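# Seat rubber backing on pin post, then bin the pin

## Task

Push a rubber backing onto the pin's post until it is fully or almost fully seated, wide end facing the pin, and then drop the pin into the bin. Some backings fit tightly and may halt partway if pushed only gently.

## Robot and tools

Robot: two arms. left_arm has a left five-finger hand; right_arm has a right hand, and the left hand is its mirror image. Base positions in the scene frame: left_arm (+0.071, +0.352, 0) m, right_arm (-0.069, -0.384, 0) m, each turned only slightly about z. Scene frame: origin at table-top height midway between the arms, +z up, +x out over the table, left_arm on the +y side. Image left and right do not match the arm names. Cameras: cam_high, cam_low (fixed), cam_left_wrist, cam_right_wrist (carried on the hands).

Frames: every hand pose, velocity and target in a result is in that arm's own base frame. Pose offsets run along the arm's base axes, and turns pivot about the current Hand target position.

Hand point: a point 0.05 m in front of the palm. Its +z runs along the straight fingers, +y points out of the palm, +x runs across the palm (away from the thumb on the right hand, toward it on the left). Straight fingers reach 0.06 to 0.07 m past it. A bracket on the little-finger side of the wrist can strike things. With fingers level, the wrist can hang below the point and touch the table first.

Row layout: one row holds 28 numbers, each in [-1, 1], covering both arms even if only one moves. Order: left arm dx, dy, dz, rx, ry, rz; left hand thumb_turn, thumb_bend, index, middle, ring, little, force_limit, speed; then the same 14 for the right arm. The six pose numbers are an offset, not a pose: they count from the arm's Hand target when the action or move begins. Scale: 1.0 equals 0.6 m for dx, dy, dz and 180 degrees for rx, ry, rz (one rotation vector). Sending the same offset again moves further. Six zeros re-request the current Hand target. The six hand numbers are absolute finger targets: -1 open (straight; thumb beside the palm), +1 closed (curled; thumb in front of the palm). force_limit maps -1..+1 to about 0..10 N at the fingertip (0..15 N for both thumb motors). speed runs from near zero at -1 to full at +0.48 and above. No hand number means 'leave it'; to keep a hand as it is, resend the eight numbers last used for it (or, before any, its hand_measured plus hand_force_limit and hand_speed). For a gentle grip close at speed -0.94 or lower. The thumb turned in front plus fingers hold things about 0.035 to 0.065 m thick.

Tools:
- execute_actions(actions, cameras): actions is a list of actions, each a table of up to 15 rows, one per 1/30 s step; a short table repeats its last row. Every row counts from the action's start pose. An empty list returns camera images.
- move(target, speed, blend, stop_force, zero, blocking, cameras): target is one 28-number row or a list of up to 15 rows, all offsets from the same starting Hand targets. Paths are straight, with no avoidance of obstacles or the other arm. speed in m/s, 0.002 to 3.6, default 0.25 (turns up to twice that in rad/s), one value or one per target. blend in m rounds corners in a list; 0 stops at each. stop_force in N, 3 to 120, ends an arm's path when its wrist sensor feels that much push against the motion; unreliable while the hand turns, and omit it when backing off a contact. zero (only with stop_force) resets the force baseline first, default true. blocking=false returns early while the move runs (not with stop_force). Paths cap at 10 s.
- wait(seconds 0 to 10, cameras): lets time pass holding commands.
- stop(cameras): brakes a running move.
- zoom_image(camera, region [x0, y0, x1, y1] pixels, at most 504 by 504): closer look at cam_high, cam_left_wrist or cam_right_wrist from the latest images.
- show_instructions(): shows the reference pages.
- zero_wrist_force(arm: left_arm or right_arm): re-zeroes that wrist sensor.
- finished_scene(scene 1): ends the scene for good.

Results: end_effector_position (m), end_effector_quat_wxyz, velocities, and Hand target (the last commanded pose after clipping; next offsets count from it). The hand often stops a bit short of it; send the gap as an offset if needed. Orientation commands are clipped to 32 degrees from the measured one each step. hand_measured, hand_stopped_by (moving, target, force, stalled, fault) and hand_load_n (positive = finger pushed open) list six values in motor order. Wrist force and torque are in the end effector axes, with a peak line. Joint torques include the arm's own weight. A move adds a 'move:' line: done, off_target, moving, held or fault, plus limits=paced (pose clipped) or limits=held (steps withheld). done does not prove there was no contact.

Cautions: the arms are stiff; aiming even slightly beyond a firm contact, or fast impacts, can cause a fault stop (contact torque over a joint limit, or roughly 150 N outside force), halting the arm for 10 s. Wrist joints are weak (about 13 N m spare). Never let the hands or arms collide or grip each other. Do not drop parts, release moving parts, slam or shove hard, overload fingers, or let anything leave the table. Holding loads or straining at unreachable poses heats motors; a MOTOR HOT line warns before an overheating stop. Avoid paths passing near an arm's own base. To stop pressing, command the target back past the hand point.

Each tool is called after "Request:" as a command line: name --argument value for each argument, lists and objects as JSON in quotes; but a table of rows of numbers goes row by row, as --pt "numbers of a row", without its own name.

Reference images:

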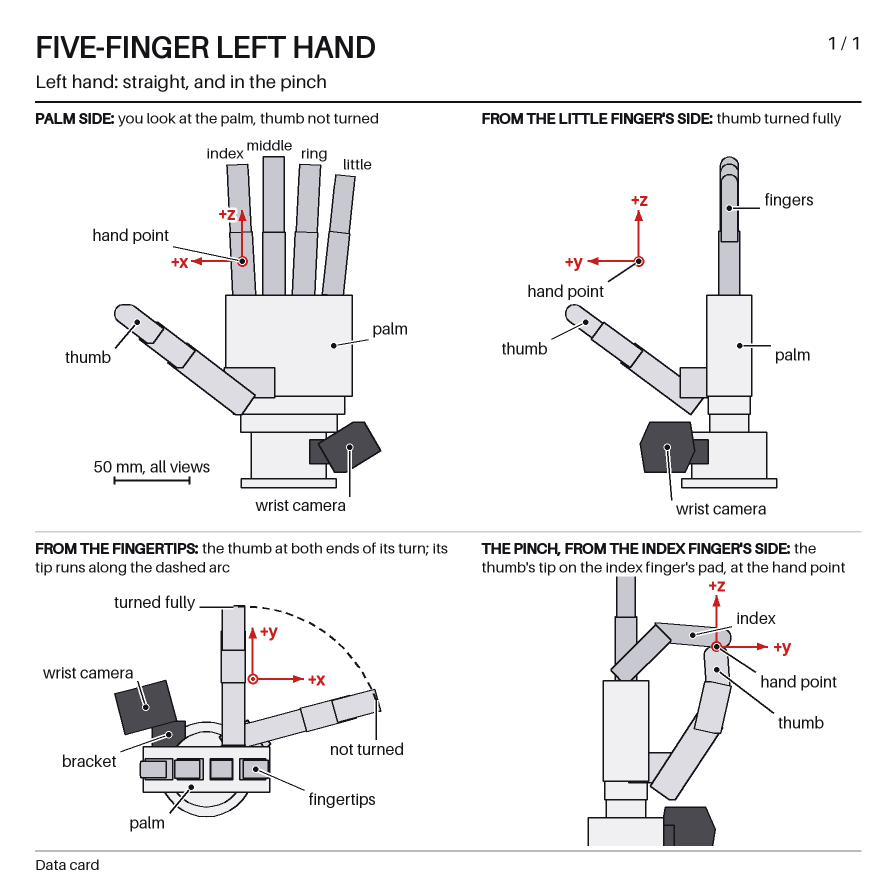

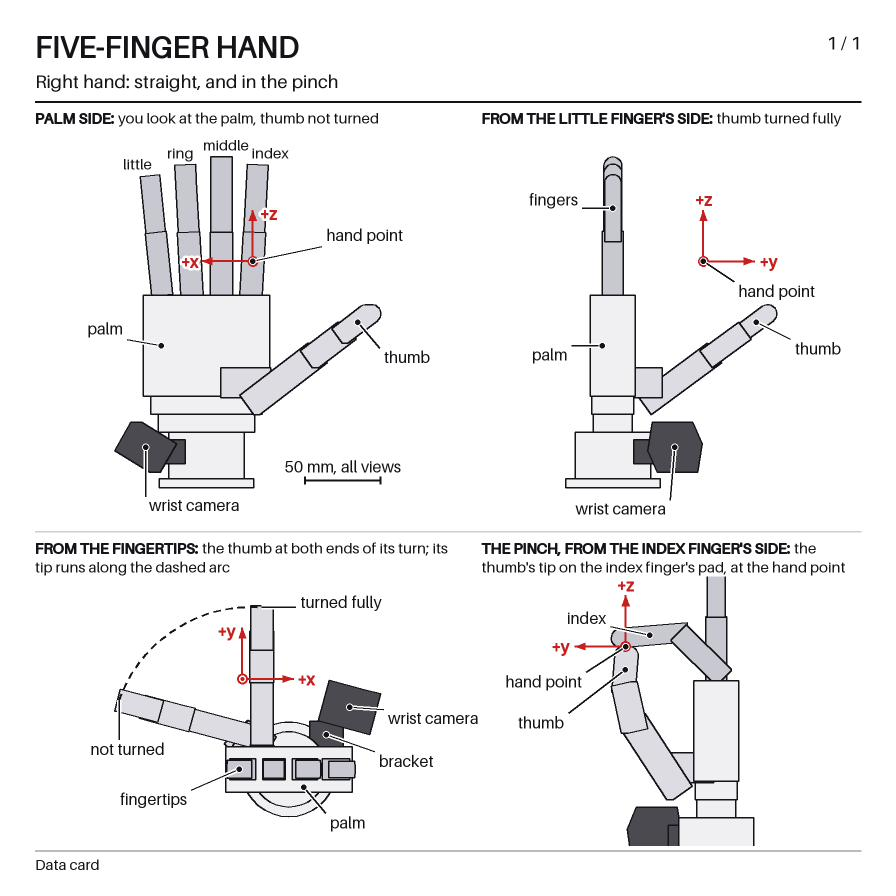

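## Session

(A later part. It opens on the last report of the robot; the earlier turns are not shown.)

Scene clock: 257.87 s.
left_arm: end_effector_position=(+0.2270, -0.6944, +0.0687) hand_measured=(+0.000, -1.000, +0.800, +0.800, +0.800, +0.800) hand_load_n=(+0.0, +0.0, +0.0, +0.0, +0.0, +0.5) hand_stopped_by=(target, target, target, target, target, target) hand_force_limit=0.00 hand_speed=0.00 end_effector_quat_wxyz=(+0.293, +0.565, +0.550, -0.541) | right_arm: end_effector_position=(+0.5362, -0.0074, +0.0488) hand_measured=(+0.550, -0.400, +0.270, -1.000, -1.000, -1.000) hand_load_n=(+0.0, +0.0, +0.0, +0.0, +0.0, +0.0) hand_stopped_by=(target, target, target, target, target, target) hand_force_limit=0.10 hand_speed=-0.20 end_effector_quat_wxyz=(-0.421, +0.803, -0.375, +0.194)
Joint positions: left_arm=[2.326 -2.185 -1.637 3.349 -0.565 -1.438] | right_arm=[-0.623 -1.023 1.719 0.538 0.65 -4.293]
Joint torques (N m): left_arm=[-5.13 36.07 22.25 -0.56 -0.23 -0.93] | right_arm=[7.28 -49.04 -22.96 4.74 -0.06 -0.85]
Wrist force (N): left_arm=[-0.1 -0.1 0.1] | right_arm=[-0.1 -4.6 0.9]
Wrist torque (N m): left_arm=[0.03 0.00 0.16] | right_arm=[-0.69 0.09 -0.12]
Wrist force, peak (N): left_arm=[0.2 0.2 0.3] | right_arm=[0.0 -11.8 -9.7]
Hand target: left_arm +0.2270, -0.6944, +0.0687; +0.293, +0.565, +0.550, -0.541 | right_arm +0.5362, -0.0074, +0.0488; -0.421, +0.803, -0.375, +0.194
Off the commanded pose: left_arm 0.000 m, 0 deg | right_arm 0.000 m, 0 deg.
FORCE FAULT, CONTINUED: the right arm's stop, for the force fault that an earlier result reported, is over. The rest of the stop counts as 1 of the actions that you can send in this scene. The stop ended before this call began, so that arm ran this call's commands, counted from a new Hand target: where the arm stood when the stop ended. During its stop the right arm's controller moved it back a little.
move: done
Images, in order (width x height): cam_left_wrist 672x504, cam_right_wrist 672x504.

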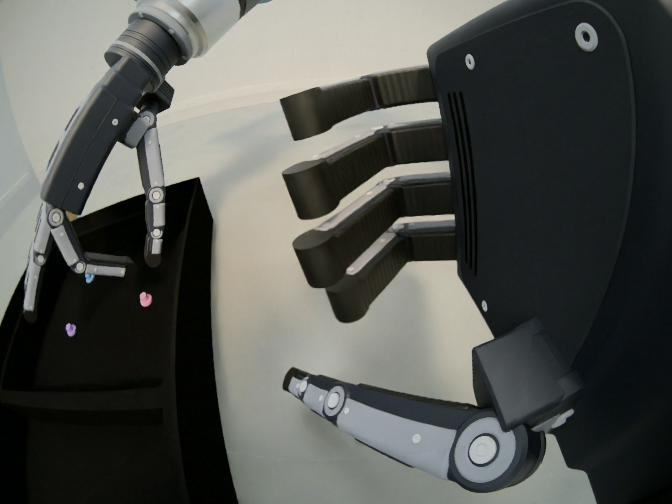

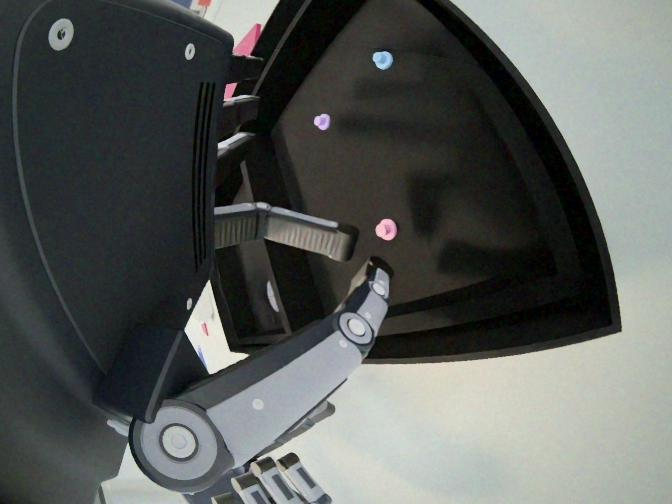

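Request:
move --target '[0,0,0,0,0,0,0,-1,0.8,0.8,0.8,0.8,0,0, 0.0165,0.0138,-0.0313,0,0,0,0.55,-0.4,0.27,-1,-1,-1,0.1,-0.2]' --speed 0.06 --stop_force 6 --cameras '["cam_left_wrist","cam_right_wrist"]'

Request:
zoom_image --camera "cam_left_wrist" --region '[90, 220, 200, 330]'

Request:
zoom_image --camera "cam_right_wrist" --region '[300, 180, 440, 320]'

Scene clock: 261.20 s.
left_arm: end_effector_position=(+0.2270, -0.6944, +0.0687) hand_measured=(+0.000, -1.000, +0.800, +0.800, +0.800, +0.800) hand_load_n=(+0.5, +0.0, +0.0, +0.0, +0.0, +0.0) hand_stopped_by=(target, target, target, target, target, target) hand_force_limit=0.00 hand_speed=0.00 end_effector_quat_wxyz=(+0.293, +0.565, +0.550, -0.541) | right_arm: end_effector_position=(+0.5461, +0.0009, +0.0300) hand_measured=(+0.550, -0.400, +0.270, -1.000, -1.000, -1.000) hand_load_n=(+0.0, +0.0, +0.0, +0.0, +0.0, +0.0) hand_stopped_by=(target, target, target, target, target, target) hand_force_limit=0.10 hand_speed=-0.20 end_effector_quat_wxyz=(-0.421, +0.803, -0.375, +0.194)
Joint positions: left_arm=[2.326 -2.185 -1.637 3.349 -0.565 -1.438] | right_arm=[-0.594 -0.988 1.709 0.477 0.66 -4.248]
Joint torques (N m): left_arm=[-5.61 36.4 22.31 -1.16 -0.12 -0.52] | right_arm=[12.06 -25.16 -23.23 -0.17 0.49 1.65]
Wrist force (N): left_arm=[0.0 -0.1 0.2] | right_arm=[0.3 -4.7 0.8]
Wrist torque (N m): left_arm=[0.02 0.00 0.16] | right_arm=[-0.72 0.02 -0.22]
Wrist force, peak (N): left_arm=[0.2 0.2 0.3] | right_arm=[0.1 -5.1 1.0]
Hand target: left_arm +0.2270, -0.6944, +0.0687; +0.293, +0.565, +0.550, -0.541 | right_arm +0.5461, +0.0009, +0.0300; -0.421, +0.803, -0.375, +0.194
Off the commanded pose: left_arm 0.000 m, 0 deg | right_arm 0.000 m, 0 deg.
move: done
Images, in order (width x height): cam_left_wrist 672x504, cam_right_wrist 672x504.

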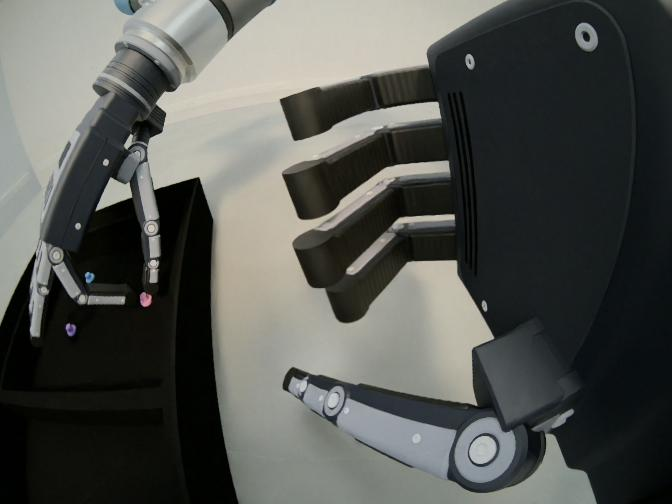

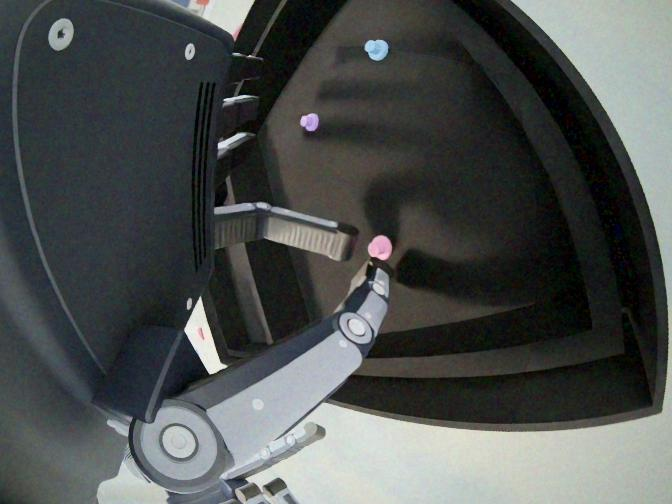

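Scaled by 4.582 from the camera's 672x504 image, which has a finer 960x720 frame.

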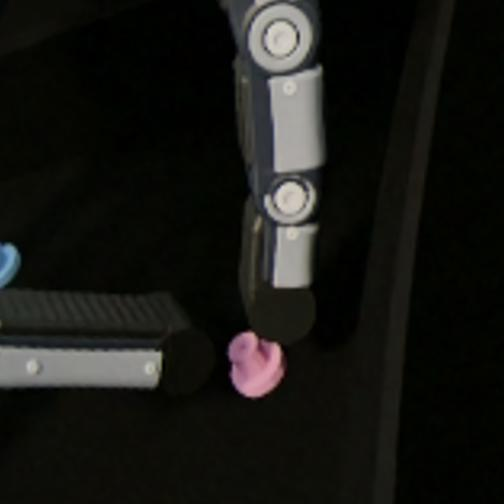

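Scaled by 3.600 from the camera's 672x504 image, which has a finer 960x720 frame.

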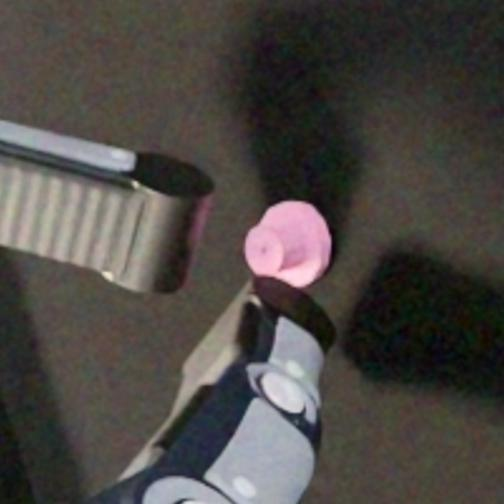

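Request:
move --target '[0,0,0,0,0,0,0,-1,0.8,0.8,0.8,0.8,0,0, 0,0,-0.0183,0,0,0,0.55,-0.4,0.27,-1,-1,-1,0.1,-0.2]' --speed 0.02 --stop_force 4 --cameras '["cam_left_wrist","cam_right_wrist"]'

Request:
zoom_image --camera "cam_left_wrist" --region '[90, 240, 190, 340]'

Request:
zoom_image --camera "cam_right_wrist" --region '[300, 180, 440, 320]'

Scene clock: 265.37 s.
left_arm: end_effector_position=(+0.2270, -0.6944, +0.0687) hand_measured=(+0.000, -1.000, +0.800, +0.800, +0.800, +0.800) hand_load_n=(+0.0, +0.0, +0.0, +0.5, +0.0, +0.0) hand_stopped_by=(target, target, target, target, target, target) hand_force_limit=0.00 hand_speed=0.00 end_effector_quat_wxyz=(+0.293, +0.565, +0.550, -0.541) | right_arm: end_effector_position=(+0.5461, +0.0009, +0.0218) hand_measured=(+0.550, -0.400, +0.270, -1.000, -1.000, -1.000) hand_load_n=(+0.0, -1.0, +0.0, +0.0, +0.0, +0.0) hand_stopped_by=(target, target, target, target, target, target) hand_force_limit=0.10 hand_speed=-0.20 end_effector_quat_wxyz=(-0.421, +0.803, -0.375, +0.194)
Joint positions: left_arm=[2.326 -2.185 -1.637 3.349 -0.565 -1.438] | right_arm=[-0.594 -0.975 1.714 0.46 0.66 -4.248]
Joint torques (N m): left_arm=[-4.64 35.22 23.35 -1.39 0.2 -0.37] | right_arm=[9.5 -50.17 -22.8 4.15 0.29 -0.71]
Wrist force (N): left_arm=[0.3 -0.1 0.2] | right_arm=[0.1 -7.0 -1.1]
Wrist torque (N m): left_arm=[0.02 -0.05 0.18] | right_arm=[-0.87 0.06 -0.26]
Wrist force, peak (N): left_arm=[0.3 -0.1 0.3] | right_arm=[0.3 -14.5 -8.5]
Hand target: left_arm +0.2270, -0.6944, +0.0687; +0.293, +0.565, +0.550, -0.541 | right_arm +0.5461, +0.0009, +0.0218; -0.421, +0.803, -0.375, +0.194 (not the last commanded pose)
Off the commanded pose: left_arm 0.000 m, 0 deg | right_arm 0.003 m, 0 deg.
move: contact (right_arm)
Images, in order (width x height): cam_left_wrist 672x504, cam_right_wrist 672x504.

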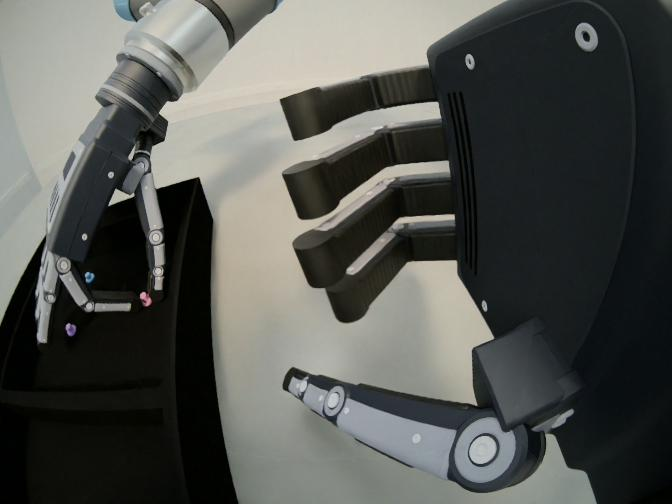

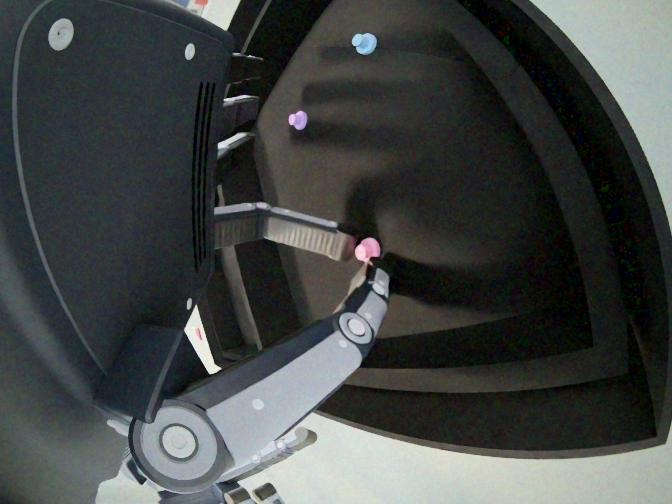

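Scaled by 5.040 from the camera's 672x504 image, which has a finer 960x720 frame.

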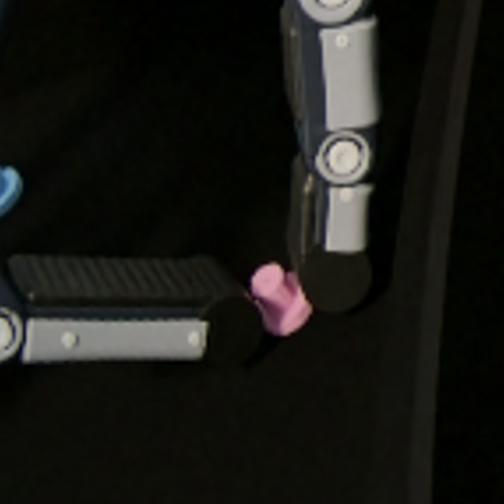

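Scaled by 3.600 from the camera's 672x504 image, which has a finer 960x720 frame.

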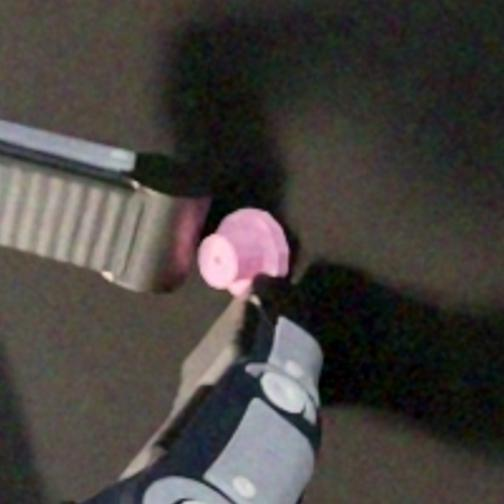

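Request:
zoom_image --camera "cam_left_wrist" --region '[125, 280, 170, 320]'

Request:
zoom_image --camera "cam_right_wrist" --region '[340, 225, 400, 275]'

Scaled by 11.200 from the camera's 672x504 image, which has a finer 960x720 frame.

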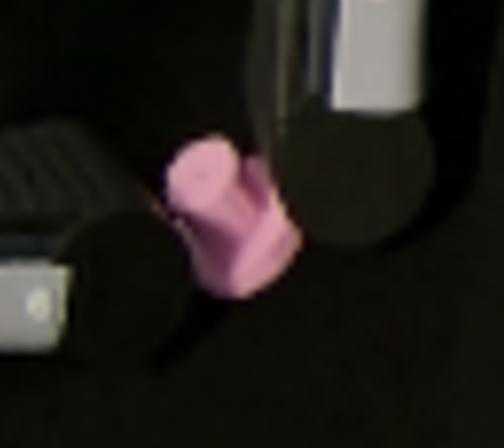

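Scaled by 8.400 from the camera's 672x504 image, which has a finer 960x720 frame.

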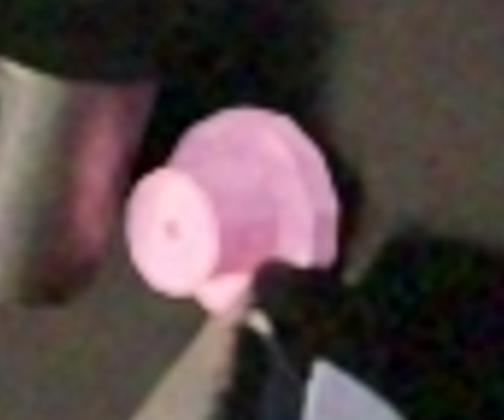

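Request:
zoom_image --camera "cam_left_wrist" --region '[20, 60, 240, 330]'

Request:
zoom_image --camera "cam_right_wrist" --region '[260, 200, 560, 460]'

Scaled by 1.867 from the camera's 672x504 image, which has a finer 960x720 frame.

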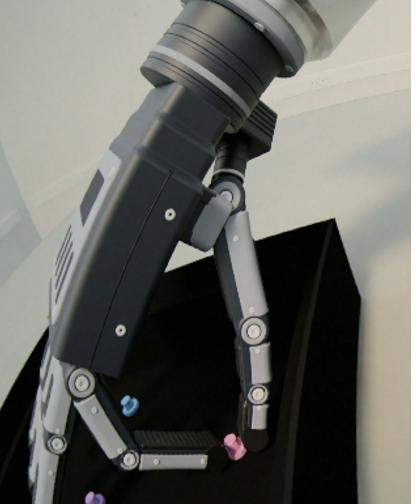

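Scaled by 1.680 from the camera's 672x504 image, which has a finer 960x720 frame.

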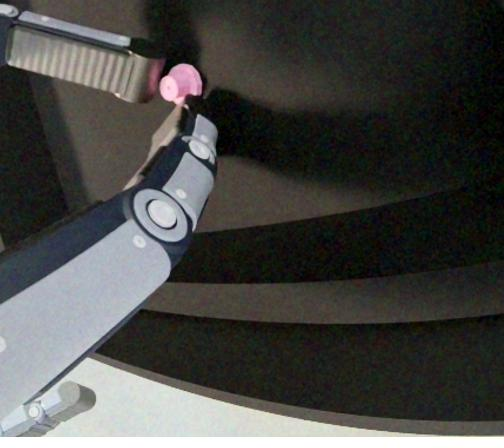

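Request:
move --pt "0 0 0 0 0 0 0 -1 0.8 0.8 0.8 0.8 0 0 0 0 0.02 0 0 0 0.68 -0.1 0.27 -1 -1 -1 0.1 -0.2" --pt "0 0 0 0 0 0 0 -1 0.8 0.8 0.8 0.8 0 0 0.0367 -0.0433 0.02 0 0 0 0.68 -0.1 0.27 -1 -1 -1 0.1 -0.2" --speed 0.08 --cameras '[]'

Request:
move --target '[0,0,0,0,0,0,0,-1,0.8,0.8,0.8,0.8,0,0, 0,0,-0.045,0,0,0,0.68,-0.1,0.27,-1,-1,-1,0.1,-0.2]' --speed 0.02 --stop_force 3 --cameras '["cam_left_wrist","cam_right_wrist"]'

Scene clock: 285.00 s.
left_arm: end_effector_position=(+0.2270, -0.6944, +0.0687) hand_measured=(+0.000, -1.000, +0.800, +0.800, +0.800, +0.800) hand_load_n=(+0.0, +0.5, +0.0, +0.0, +0.0, +0.0) hand_stopped_by=(target, target, target, target, target, target) hand_force_limit=0.00 hand_speed=0.00 end_effector_quat_wxyz=(+0.293, +0.565, +0.550, -0.541) | right_arm: end_effector_position=(+0.5681, -0.0250, +0.0338) hand_measured=(+0.680, -0.182, +0.270, -1.000, -1.000, -1.000) hand_load_n=(+0.0, +10.5, +4.0, +0.0, +0.0, +0.0) hand_stopped_by=(target, force, target, target, target, target) hand_force_limit=0.10 hand_speed=-0.20 end_effector_quat_wxyz=(-0.421, +0.803, -0.375, +0.194)
Joint positions: left_arm=[2.326 -2.185 -1.637 3.349 -0.565 -1.438] | right_arm=[-0.614 -0.934 1.607 0.55 0.653 -4.279]
Joint torques (N m): left_arm=[-5.62 36.27 22.2 -1.23 0.48 0.14] | right_arm=[-9.63 -27.22 -24.64 4.48 -2.55 -1.62]
Wrist force (N): left_arm=[0.1 -0.1 0.3] | right_arm=[0.1 -4.3 0.9]
Wrist torque (N m): left_arm=[0.01 -0.01 0.17] | right_arm=[-0.65 0.05 -0.12]
Wrist force, peak (N): left_arm=[0.3 0.1 0.4] | right_arm=[0.2 -7.4 -1.6]
Hand target: left_arm +0.2270, -0.6944, +0.0687; +0.293, +0.565, +0.550, -0.541 | right_arm +0.5681, -0.0251, +0.0338; -0.421, +0.803, -0.375, +0.194
Off the commanded pose: left_arm 0.000 m, 0 deg | right_arm 0.000 m, 0 deg.
move: done
No camera images: "cameras" was empty.

Scene clock: 286.93 s.
left_arm: end_effector_position=(+0.2270, -0.6944, +0.0687) hand_measured=(+0.000, -1.000, +0.800, +0.800, +0.800, +0.800) hand_load_n=(+0.0, +0.0, +0.0, +0.0, +0.0, +0.0) hand_stopped_by=(target, target, target, target, target, target) hand_force_limit=0.00 hand_speed=0.00 end_effector_quat_wxyz=(+0.293, +0.565, +0.550, -0.541) | right_arm: end_effector_position=(+0.5681, -0.0251, +0.0186) hand_measured=(+0.680, -0.184, +0.270, -1.000, -1.000, -1.000) hand_load_n=(+0.0, +11.0, +4.0, +0.0, +0.0, -1.0) hand_stopped_by=(target, force, target, target, target, target) hand_force_limit=0.10 hand_speed=-0.20 end_effector_quat_wxyz=(-0.421, +0.803, -0.375, +0.194)
Joint positions: left_arm=[2.326 -2.185 -1.637 3.349 -0.565 -1.438] | right_arm=[-0.614 -0.912 1.615 0.519 0.653 -4.279]
Joint torques (N m): left_arm=[-5.92 36.01 22.92 -1.39 0.49 0.42] | right_arm=[-0.04 -54.04 -24.33 4.14 0.18 -1.16]
Wrist force (N): left_arm=[0.1 -0.2 0.0] | right_arm=[-0.4 -5.1 -0.1]
Wrist torque (N m): left_arm=[0.01 -0.03 0.18] | right_arm=[-0.72 0.02 -0.13]
Wrist force, peak (N): left_arm=[0.2 0.1 0.3] | right_arm=[1.8 -14.8 -6.8]
Hand target: left_arm +0.2270, -0.6944, +0.0687; +0.293, +0.565, +0.550, -0.541 | right_arm +0.5681, -0.0251, +0.0186; -0.421, +0.803, -0.375, +0.194 (not the last commanded pose)
Off the commanded pose: left_arm 0.000 m, 0 deg | right_arm 0.012 m, 0 deg.
move: contact (right_arm)
Images, in order (width x height): cam_left_wrist 672x504, cam_right_wrist 672x504.

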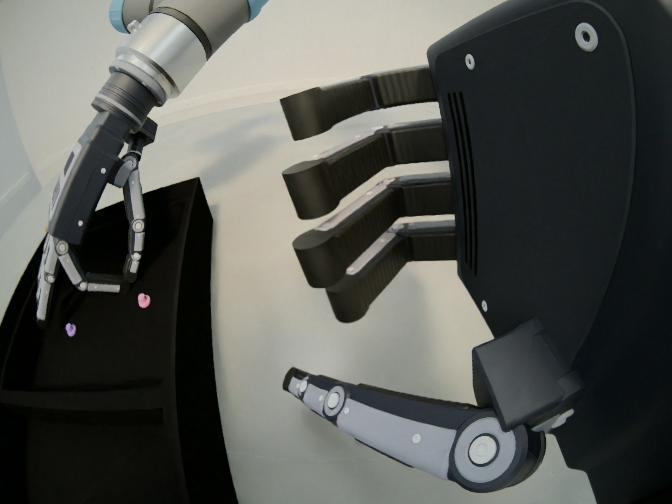

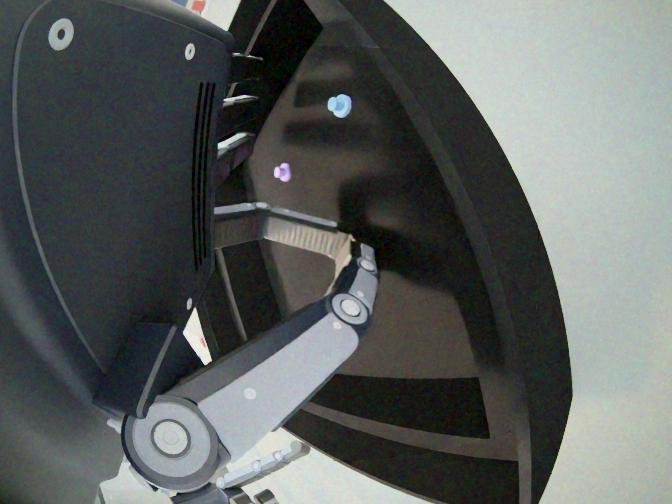

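Request:
move --pt "0 0 0 0 0 0 0 -1 0.8 0.8 0.8 0.8 0 0 0 0 0.0275 0 0 0 0.68 -0.42 0.27 -1 -1 -1 0.1 -0.2" --pt "0 0 0 0 0 0 0 -1 0.8 0.8 0.8 0.8 0 0 -0.0383 0.042 0.0275 0 0 0 0.68 -0.42 0.27 -1 -1 -1 0.1 -0.2" --pt "0 0 0 0 0 0 0 -1 0.8 0.8 0.8 0.8 0 0 -0.0383 0.042 0.019 0 0 0 0.68 -0.42 0.27 -1 -1 -1 0.1 -0.2" --speed 0.08 --cameras '["cam_left_wrist","cam_right_wrist"]'

Request:
zoom_image --camera "cam_right_wrist" --region '[300, 180, 440, 320]'

Request:
zoom_image --camera "cam_left_wrist" --region '[100, 250, 190, 330]'

Scene clock: 293.17 s.
left_arm: end_effector_position=(+0.2270, -0.6944, +0.0687) hand_measured=(+0.000, -1.000, +0.800, +0.800, +0.800, +0.800) hand_load_n=(+0.0, +0.0, +0.0, +0.0, +0.0, +0.0) hand_stopped_by=(target, target, target, target, target, target) hand_force_limit=0.00 hand_speed=0.00 end_effector_quat_wxyz=(+0.293, +0.565, +0.550, -0.541) | right_arm: end_effector_position=(+0.5452, +0.0001, +0.0300) hand_measured=(+0.680, -0.420, +0.270, -1.000, -1.000, -1.000) hand_load_n=(+0.0, +0.0, +0.0, +0.0, +0.0, +0.0) hand_stopped_by=(target, target, target, target, target, target) hand_force_limit=0.10 hand_speed=-0.20 end_effector_quat_wxyz=(-0.421, +0.803, -0.375, +0.194)
Joint positions: left_arm=[2.326 -2.185 -1.637 3.349 -0.565 -1.438] | right_arm=[-0.597 -0.989 1.712 0.479 0.659 -4.253]
Joint torques (N m): left_arm=[-5.48 35.73 22.22 -1.41 0.56 1.03] | right_arm=[11.55 -26.12 -0.22 -0.17 0.38 1.65]
Wrist force (N): left_arm=[0.2 -0.2 0.0] | right_arm=[0.1 -4.7 0.8]
Wrist torque (N m): left_arm=[0.01 -0.04 0.18] | right_arm=[-0.70 0.06 -0.24]
Wrist force, peak (N): left_arm=[0.1 -0.1 0.5] | right_arm=[-0.7 -5.5 0.1]
Hand target: left_arm +0.2270, -0.6944, +0.0687; +0.293, +0.565, +0.550, -0.541 | right_arm +0.5452, +0.0001, +0.0300; -0.421, +0.803, -0.375, +0.194
Off the commanded pose: left_arm 0.000 m, 0 deg | right_arm 0.000 m, 0 deg.
move: done
Images, in order (width x height): cam_left_wrist 672x504, cam_right_wrist 672x504.

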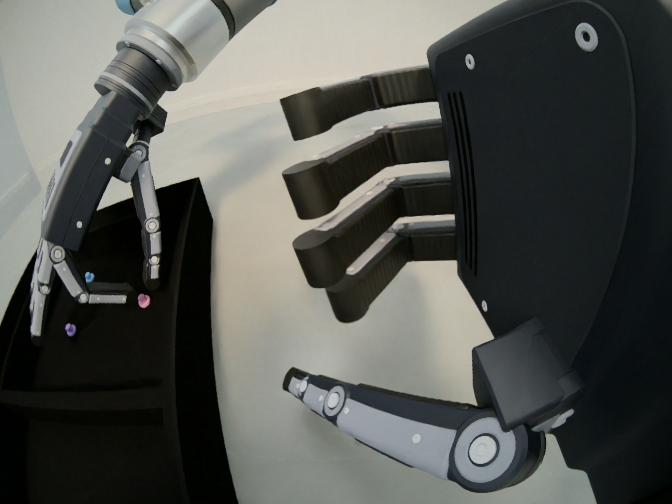

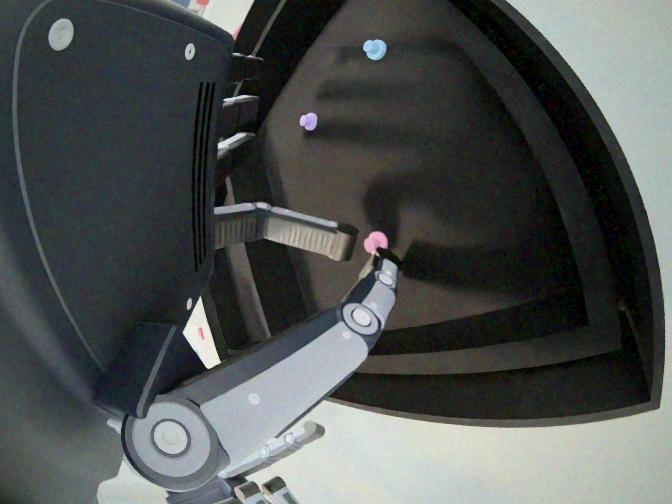

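Scaled by 3.600 from the camera's 672x504 image, which has a finer 960x720 frame.

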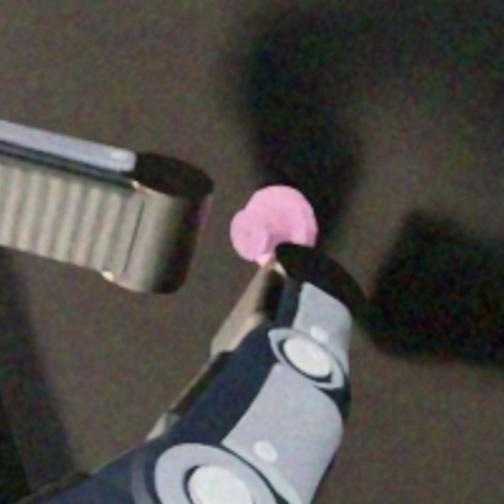

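Scaled by 5.600 from the camera's 672x504 image, which has a finer 960x720 frame.

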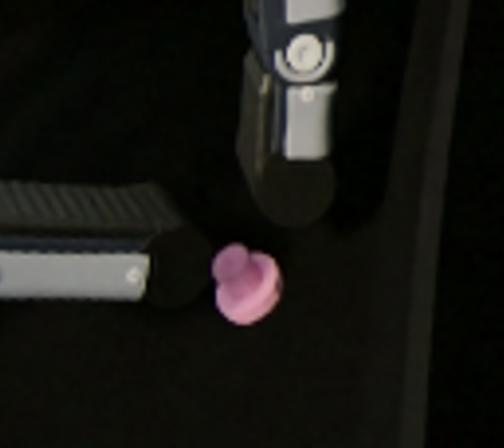

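Request:
move --pt "0 0 0 0 0 0 0 -1 0.8 0.8 0.8 0.8 0 0 0.0042 0.0035 0 0 0 0 0.68 -0.42 0.27 -1 -1 -1 0.1 -0.2" --pt "0 0 0 0 0 0 0 -1 0.8 0.8 0.8 0.8 0 0 0.0042 0.0035 -0.0165 0 0 0 0.68 -0.42 0.27 -1 -1 -1 0.1 -0.2" --speed 0.02 --stop_force 3.5 --cameras '["cam_left_wrist","cam_right_wrist"]'

Request:
zoom_image --camera "cam_right_wrist" --region '[300, 180, 440, 320]'

Request:
zoom_image --camera "cam_left_wrist" --region '[100, 260, 190, 340]'

Scene clock: 296.73 s.
left_arm: end_effector_position=(+0.2270, -0.6944, +0.0687) hand_measured=(+0.000, -1.000, +0.800, +0.800, +0.800, +0.800) hand_load_n=(+0.5, +0.0, +0.0, +0.0, -0.5, +0.0) hand_stopped_by=(target, target, target, target, target, target) hand_force_limit=0.00 hand_speed=0.00 end_effector_quat_wxyz=(+0.293, +0.565, +0.550, -0.541) | right_arm: end_effector_position=(+0.5477, +0.0022, +0.0225) hand_measured=(+0.680, -0.420, +0.270, -1.000, -1.000, -1.000) hand_load_n=(+0.0, -0.5, +0.5, +0.0, +0.0, +0.0) hand_stopped_by=(target, target, target, target, target, target) hand_force_limit=0.10 hand_speed=-0.20 end_effector_quat_wxyz=(-0.421, +0.803, -0.375, +0.194)
Joint positions: left_arm=[2.326 -2.185 -1.637 3.349 -0.565 -1.438] | right_arm=[-0.59 -0.975 1.71 0.458 0.662 -4.242]
Joint torques (N m): left_arm=[-4.58 36.84 22.76 -1.45 0.69 1.12] | right_arm=[12.27 -50.22 -22.35 4.26 0.46 0]
Wrist force (N): left_arm=[0.1 -0.1 0.2] | right_arm=[0.2 -6.9 -1.3]
Wrist torque (N m): left_arm=[0.01 -0.02 0.17] | right_arm=[-0.86 0.06 -0.26]
Wrist force, peak (N): left_arm=[0.4 -0.2 0.2] | right_arm=[0.6 -14.8 -9.2]
Hand target: left_arm +0.2270, -0.6944, +0.0687; +0.293, +0.565, +0.550, -0.541 | right_arm +0.5477, +0.0022, +0.0225; -0.421, +0.803, -0.375, +0.194 (not the last commanded pose)
Off the commanded pose: left_arm 0.000 m, 0 deg | right_arm 0.002 m, 0 deg.
move: contact (right_arm); path passed 1 of 2 targets
Images, in order (width x height): cam_left_wrist 672x504, cam_right_wrist 672x504.

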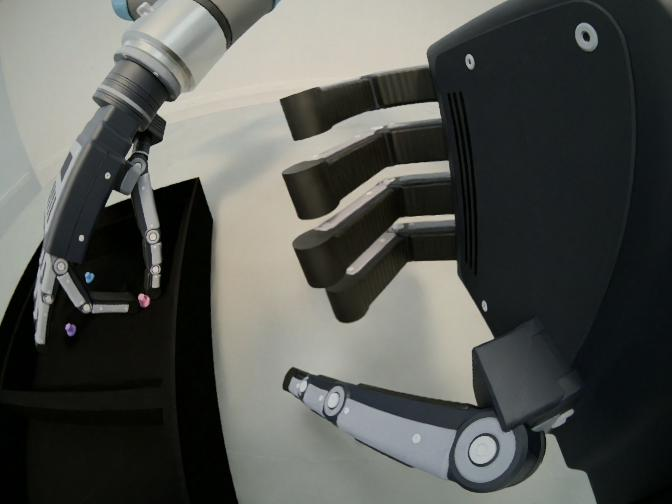

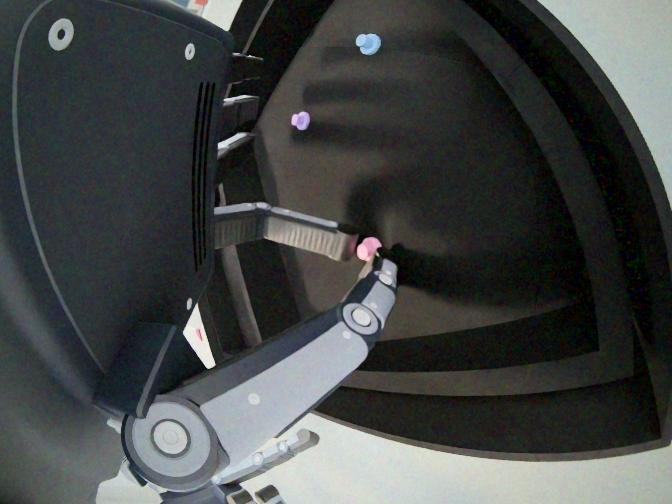

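Scaled by 3.600 from the camera's 672x504 image, which has a finer 960x720 frame.

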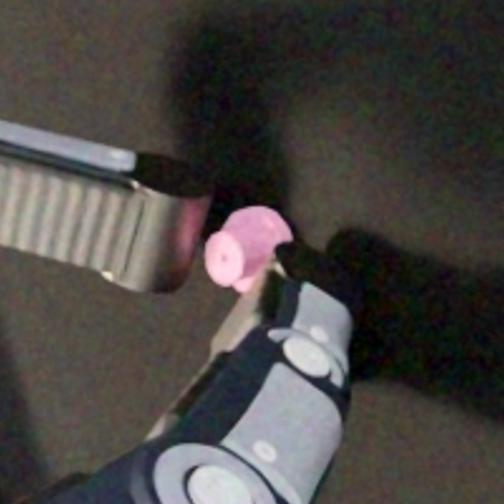

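Scaled by 5.600 from the camera's 672x504 image, which has a finer 960x720 frame.

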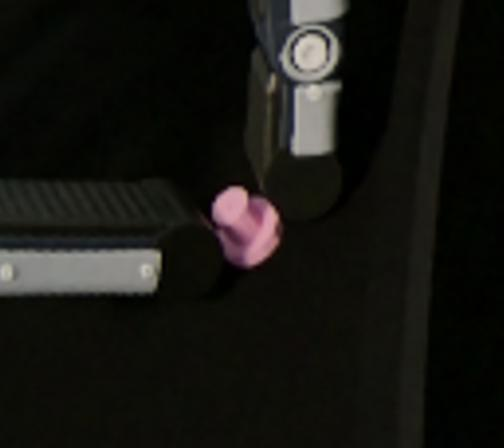

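Request:
move --target '[0,0,0,0,0,0,0,-1,0.8,0.8,0.8,0.8,0,0, 0,0,0,0,0,0,0.68,-0.36,0.27,-1,-1,-1,-0.5,-0.6]' --speed 0.02 --cameras '[]'

Request:
move --target '[0,0,0,0,0,0,0,-1,0.8,0.8,0.8,0.8,0,0, 0,0,-0.0037,0,0,0,0.68,-0.36,0.27,-1,-1,-1,-0.5,-0.6]' --speed 0.01 --stop_force 5 --cameras '["cam_left_wrist","cam_right_wrist"]'

Request:
zoom_image --camera "cam_right_wrist" --region '[300, 180, 440, 320]'

Request:
zoom_image --camera "cam_left_wrist" --region '[100, 260, 190, 340]'

Scene clock: 302.53 s.
left_arm: end_effector_position=(+0.2270, -0.6944, +0.0687) hand_measured=(+0.000, -1.000, +0.800, +0.800, +0.800, +0.800) hand_load_n=(+0.0, +0.0, +0.0, +0.0, +0.0, +0.0) hand_stopped_by=(target, target, target, target, target, target) hand_force_limit=0.00 hand_speed=0.00 end_effector_quat_wxyz=(+0.293, +0.565, +0.550, -0.541) | right_arm: end_effector_position=(+0.5477, +0.0022, +0.0225) hand_measured=(+0.680, -0.360, +0.270, -1.000, -1.000, -1.000) hand_load_n=(+0.0, +0.0, +0.0, +0.0, +0.0, +0.0) hand_stopped_by=(target, target, target, target, target, target) hand_force_limit=-0.50 hand_speed=-0.60 end_effector_quat_wxyz=(-0.421, +0.803, -0.375, +0.194)
Joint positions: left_arm=[2.326 -2.185 -1.637 3.349 -0.565 -1.438] | right_arm=[-0.59 -0.975 1.71 0.458 0.662 -4.242]
Joint torques (N m): left_arm=[-5.04 36.4 23.59 -1.26 0.6 1.14] | right_arm=[10.2 -50.82 -23.65 3.88 0.14 -0.91]
Wrist force (N): left_arm=[0.1 -0.1 0.1] | right_arm=[0.1 -4.6 1.1]
Wrist torque (N m): left_arm=[0.01 -0.02 0.17] | right_arm=[-0.72 0.04 -0.23]
Wrist force, peak (N): left_arm=[0.3 0.0 0.3] | right_arm=[0.2 -7.2 -1.6]
Hand target: left_arm +0.2270, -0.6944, +0.0687; +0.293, +0.565, +0.550, -0.541 | right_arm +0.5477, +0.0022, +0.0225; -0.421, +0.803, -0.375, +0.194
Off the commanded pose: left_arm 0.000 m, 0 deg | right_arm 0.000 m, 0 deg.
move: done
No camera images: "cameras" was empty.

Scene clock: 304.27 s.
left_arm: end_effector_position=(+0.2270, -0.6944, +0.0687) hand_measured=(+0.000, -1.000, +0.800, +0.800, +0.800, +0.800) hand_load_n=(+0.0, +0.0, +0.0, +0.0, +0.0, +0.0) hand_stopped_by=(target, target, target, target, target, target) hand_force_limit=0.00 hand_speed=0.00 end_effector_quat_wxyz=(+0.293, +0.565, +0.550, -0.541) | right_arm: end_effector_position=(+0.5477, +0.0022, +0.0209) hand_measured=(+0.680, -0.360, +0.270, -1.000, -1.000, -1.000) hand_load_n=(+0.0, -1.0, +0.0, -0.5, +0.0, +0.0) hand_stopped_by=(target, target, target, target, target, target) hand_force_limit=-0.50 hand_speed=-0.60 end_effector_quat_wxyz=(-0.421, +0.803, -0.375, +0.194)
Joint positions: left_arm=[2.326 -2.185 -1.637 3.349 -0.565 -1.438] | right_arm=[-0.59 -0.973 1.711 0.455 0.662 -4.242]
Joint torques (N m): left_arm=[-5.28 36.56 22.06 -1.33 0.66 1.25] | right_arm=[9.35 -49.6 -23.08 4.01 0.19 -1]
Wrist force (N): left_arm=[0.0 0.0 0.2] | right_arm=[0.3 -8.2 -2.6]
Wrist torque (N m): left_arm=[0.02 -0.01 0.16] | right_arm=[-0.90 0.08 -0.28]
Wrist force, peak (N): left_arm=[0.4 0.0 0.2] | right_arm=[0.3 -10.0 -4.4]
Hand target: left_arm +0.2270, -0.6944, +0.0687; +0.293, +0.565, +0.550, -0.541 | right_arm +0.5477, +0.0022, +0.0209; -0.421, +0.803, -0.375, +0.194 (not the last commanded pose)
Off the commanded pose: left_arm 0.000 m, 0 deg | right_arm 0.001 m, 0 deg.
move: contact (right_arm)
Images, in order (width x height): cam_left_wrist 672x504, cam_right_wrist 672x504.

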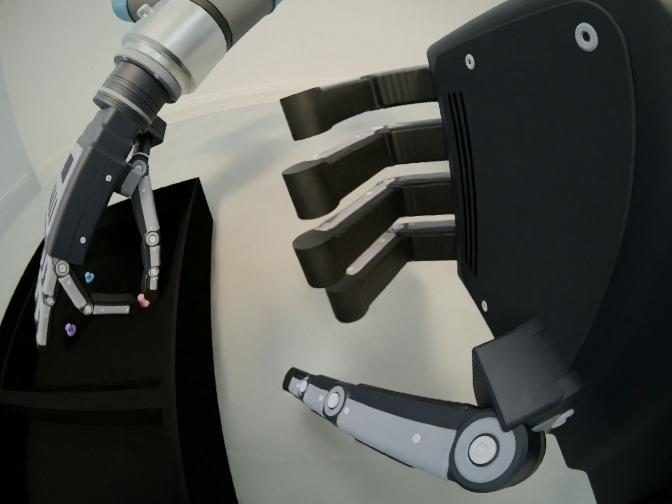

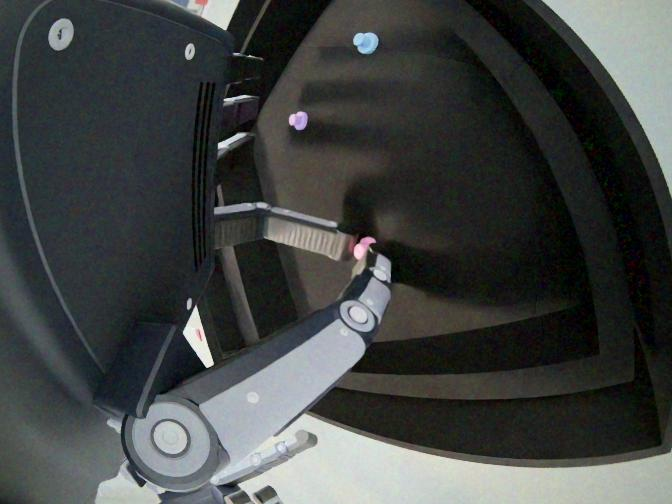

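Scaled by 3.600 from the camera's 672x504 image, which has a finer 960x720 frame.

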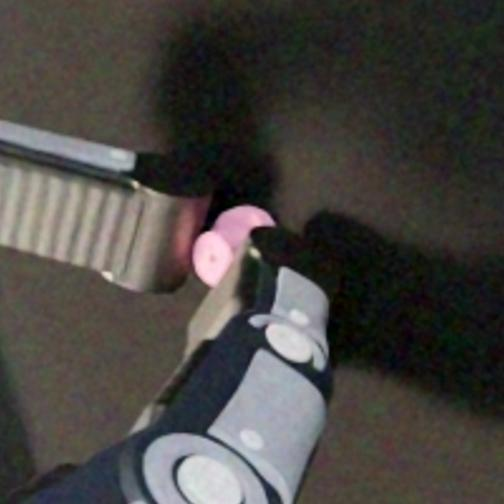

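Scaled by 5.600 from the camera's 672x504 image, which has a finer 960x720 frame.

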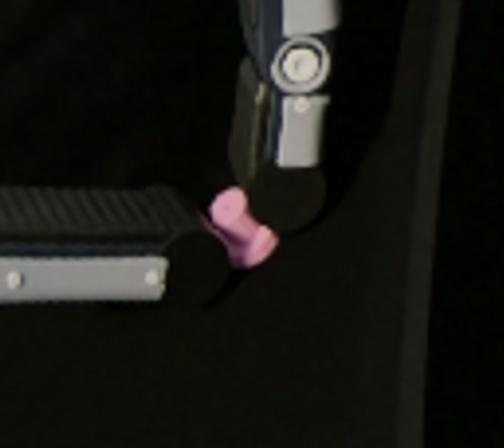

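Request:
move --target '[0,0,0,0,0,0,0,-1,0.8,0.8,0.8,0.8,0,0, 0,0,0,0,0,0,0.68,-0.28,0.27,-1,-1,-1,-0.5,-0.94]' --speed 0.01 --cameras '["cam_left_wrist","cam_right_wrist"]'

Request:
zoom_image --camera "cam_right_wrist" --region '[300, 180, 440, 320]'

Request:
zoom_image --camera "cam_left_wrist" --region '[100, 260, 190, 340]'

Scene clock: 305.97 s.
left_arm: end_effector_position=(+0.2270, -0.6944, +0.0687) hand_measured=(+0.000, -1.000, +0.800, +0.800, +0.800, +0.800) hand_load_n=(+0.0, +0.0, +0.0, +0.0, +0.0, +0.0) hand_stopped_by=(target, target, target, target, target, target) hand_force_limit=0.00 hand_speed=0.00 end_effector_quat_wxyz=(+0.293, +0.565, +0.550, -0.541) | right_arm: end_effector_position=(+0.5477, +0.0022, +0.0209) hand_measured=(+0.680, -0.316, +0.270, -1.000, -1.000, -1.000) hand_load_n=(+0.0, +3.5, +2.0, +0.0, +0.0, +0.0) hand_stopped_by=(target, force, target, target, target, target) hand_force_limit=-0.50 hand_speed=-0.94 end_effector_quat_wxyz=(-0.421, +0.803, -0.375, +0.194)
Joint positions: left_arm=[2.326 -2.185 -1.637 3.349 -0.565 -1.438] | right_arm=[-0.59 -0.973 1.711 0.455 0.662 -4.242]
Joint torques (N m): left_arm=[-4.62 36.13 23.14 -1.3 0.49 1.3] | right_arm=[9.82 -50.06 -22.52 4.09 0.28 -0.76]
Wrist force (N): left_arm=[-0.1 0.0 0.2] | right_arm=[0.2 -5.1 0.4]
Wrist torque (N m): left_arm=[0.03 0.01 0.16] | right_arm=[-0.74 0.04 -0.24]
Wrist force, peak (N): left_arm=[-0.1 -0.1 0.4] | right_arm=[0.4 -8.8 -2.8]
Hand target: left_arm +0.2270, -0.6944, +0.0687; +0.293, +0.565, +0.550, -0.541 | right_arm +0.5477, +0.0022, +0.0209; -0.421, +0.803, -0.375, +0.194
Off the commanded pose: left_arm 0.000 m, 0 deg | right_arm 0.000 m, 0 deg.
move: done
Images, in order (width x height): cam_left_wrist 672x504, cam_right_wrist 672x504.

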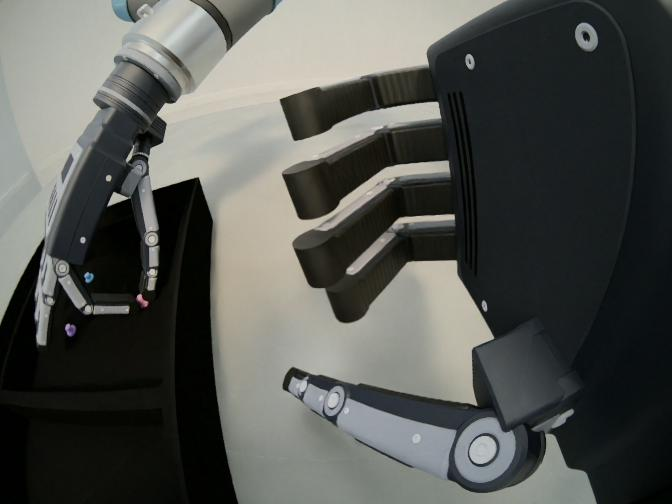

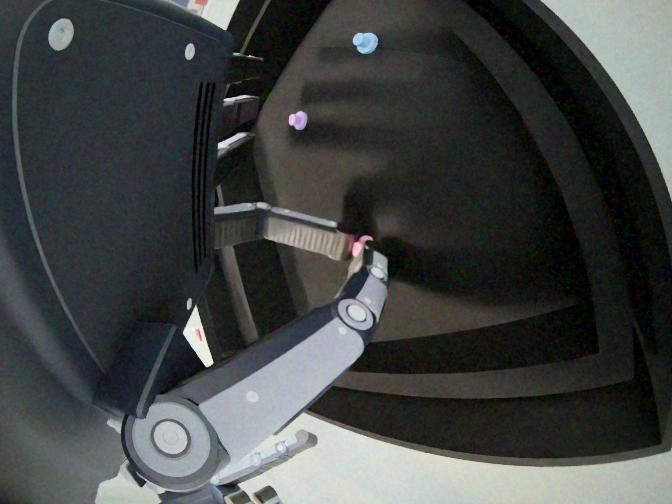

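Scaled by 3.600 from the camera's 672x504 image, which has a finer 960x720 frame.

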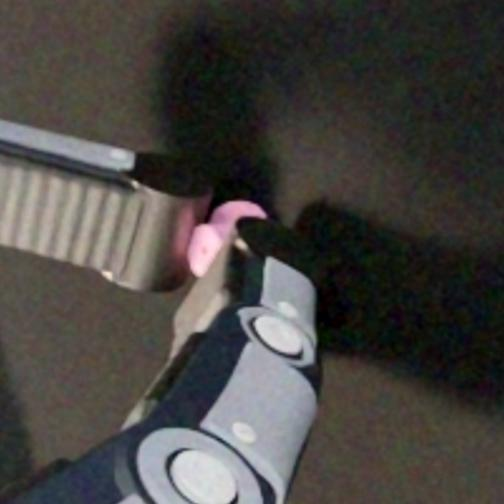

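Scaled by 5.600 from the camera's 672x504 image, which has a finer 960x720 frame.

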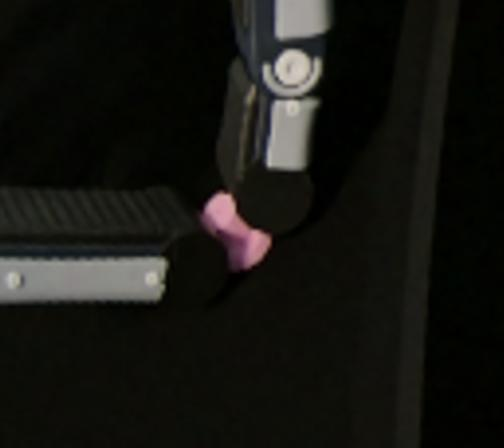

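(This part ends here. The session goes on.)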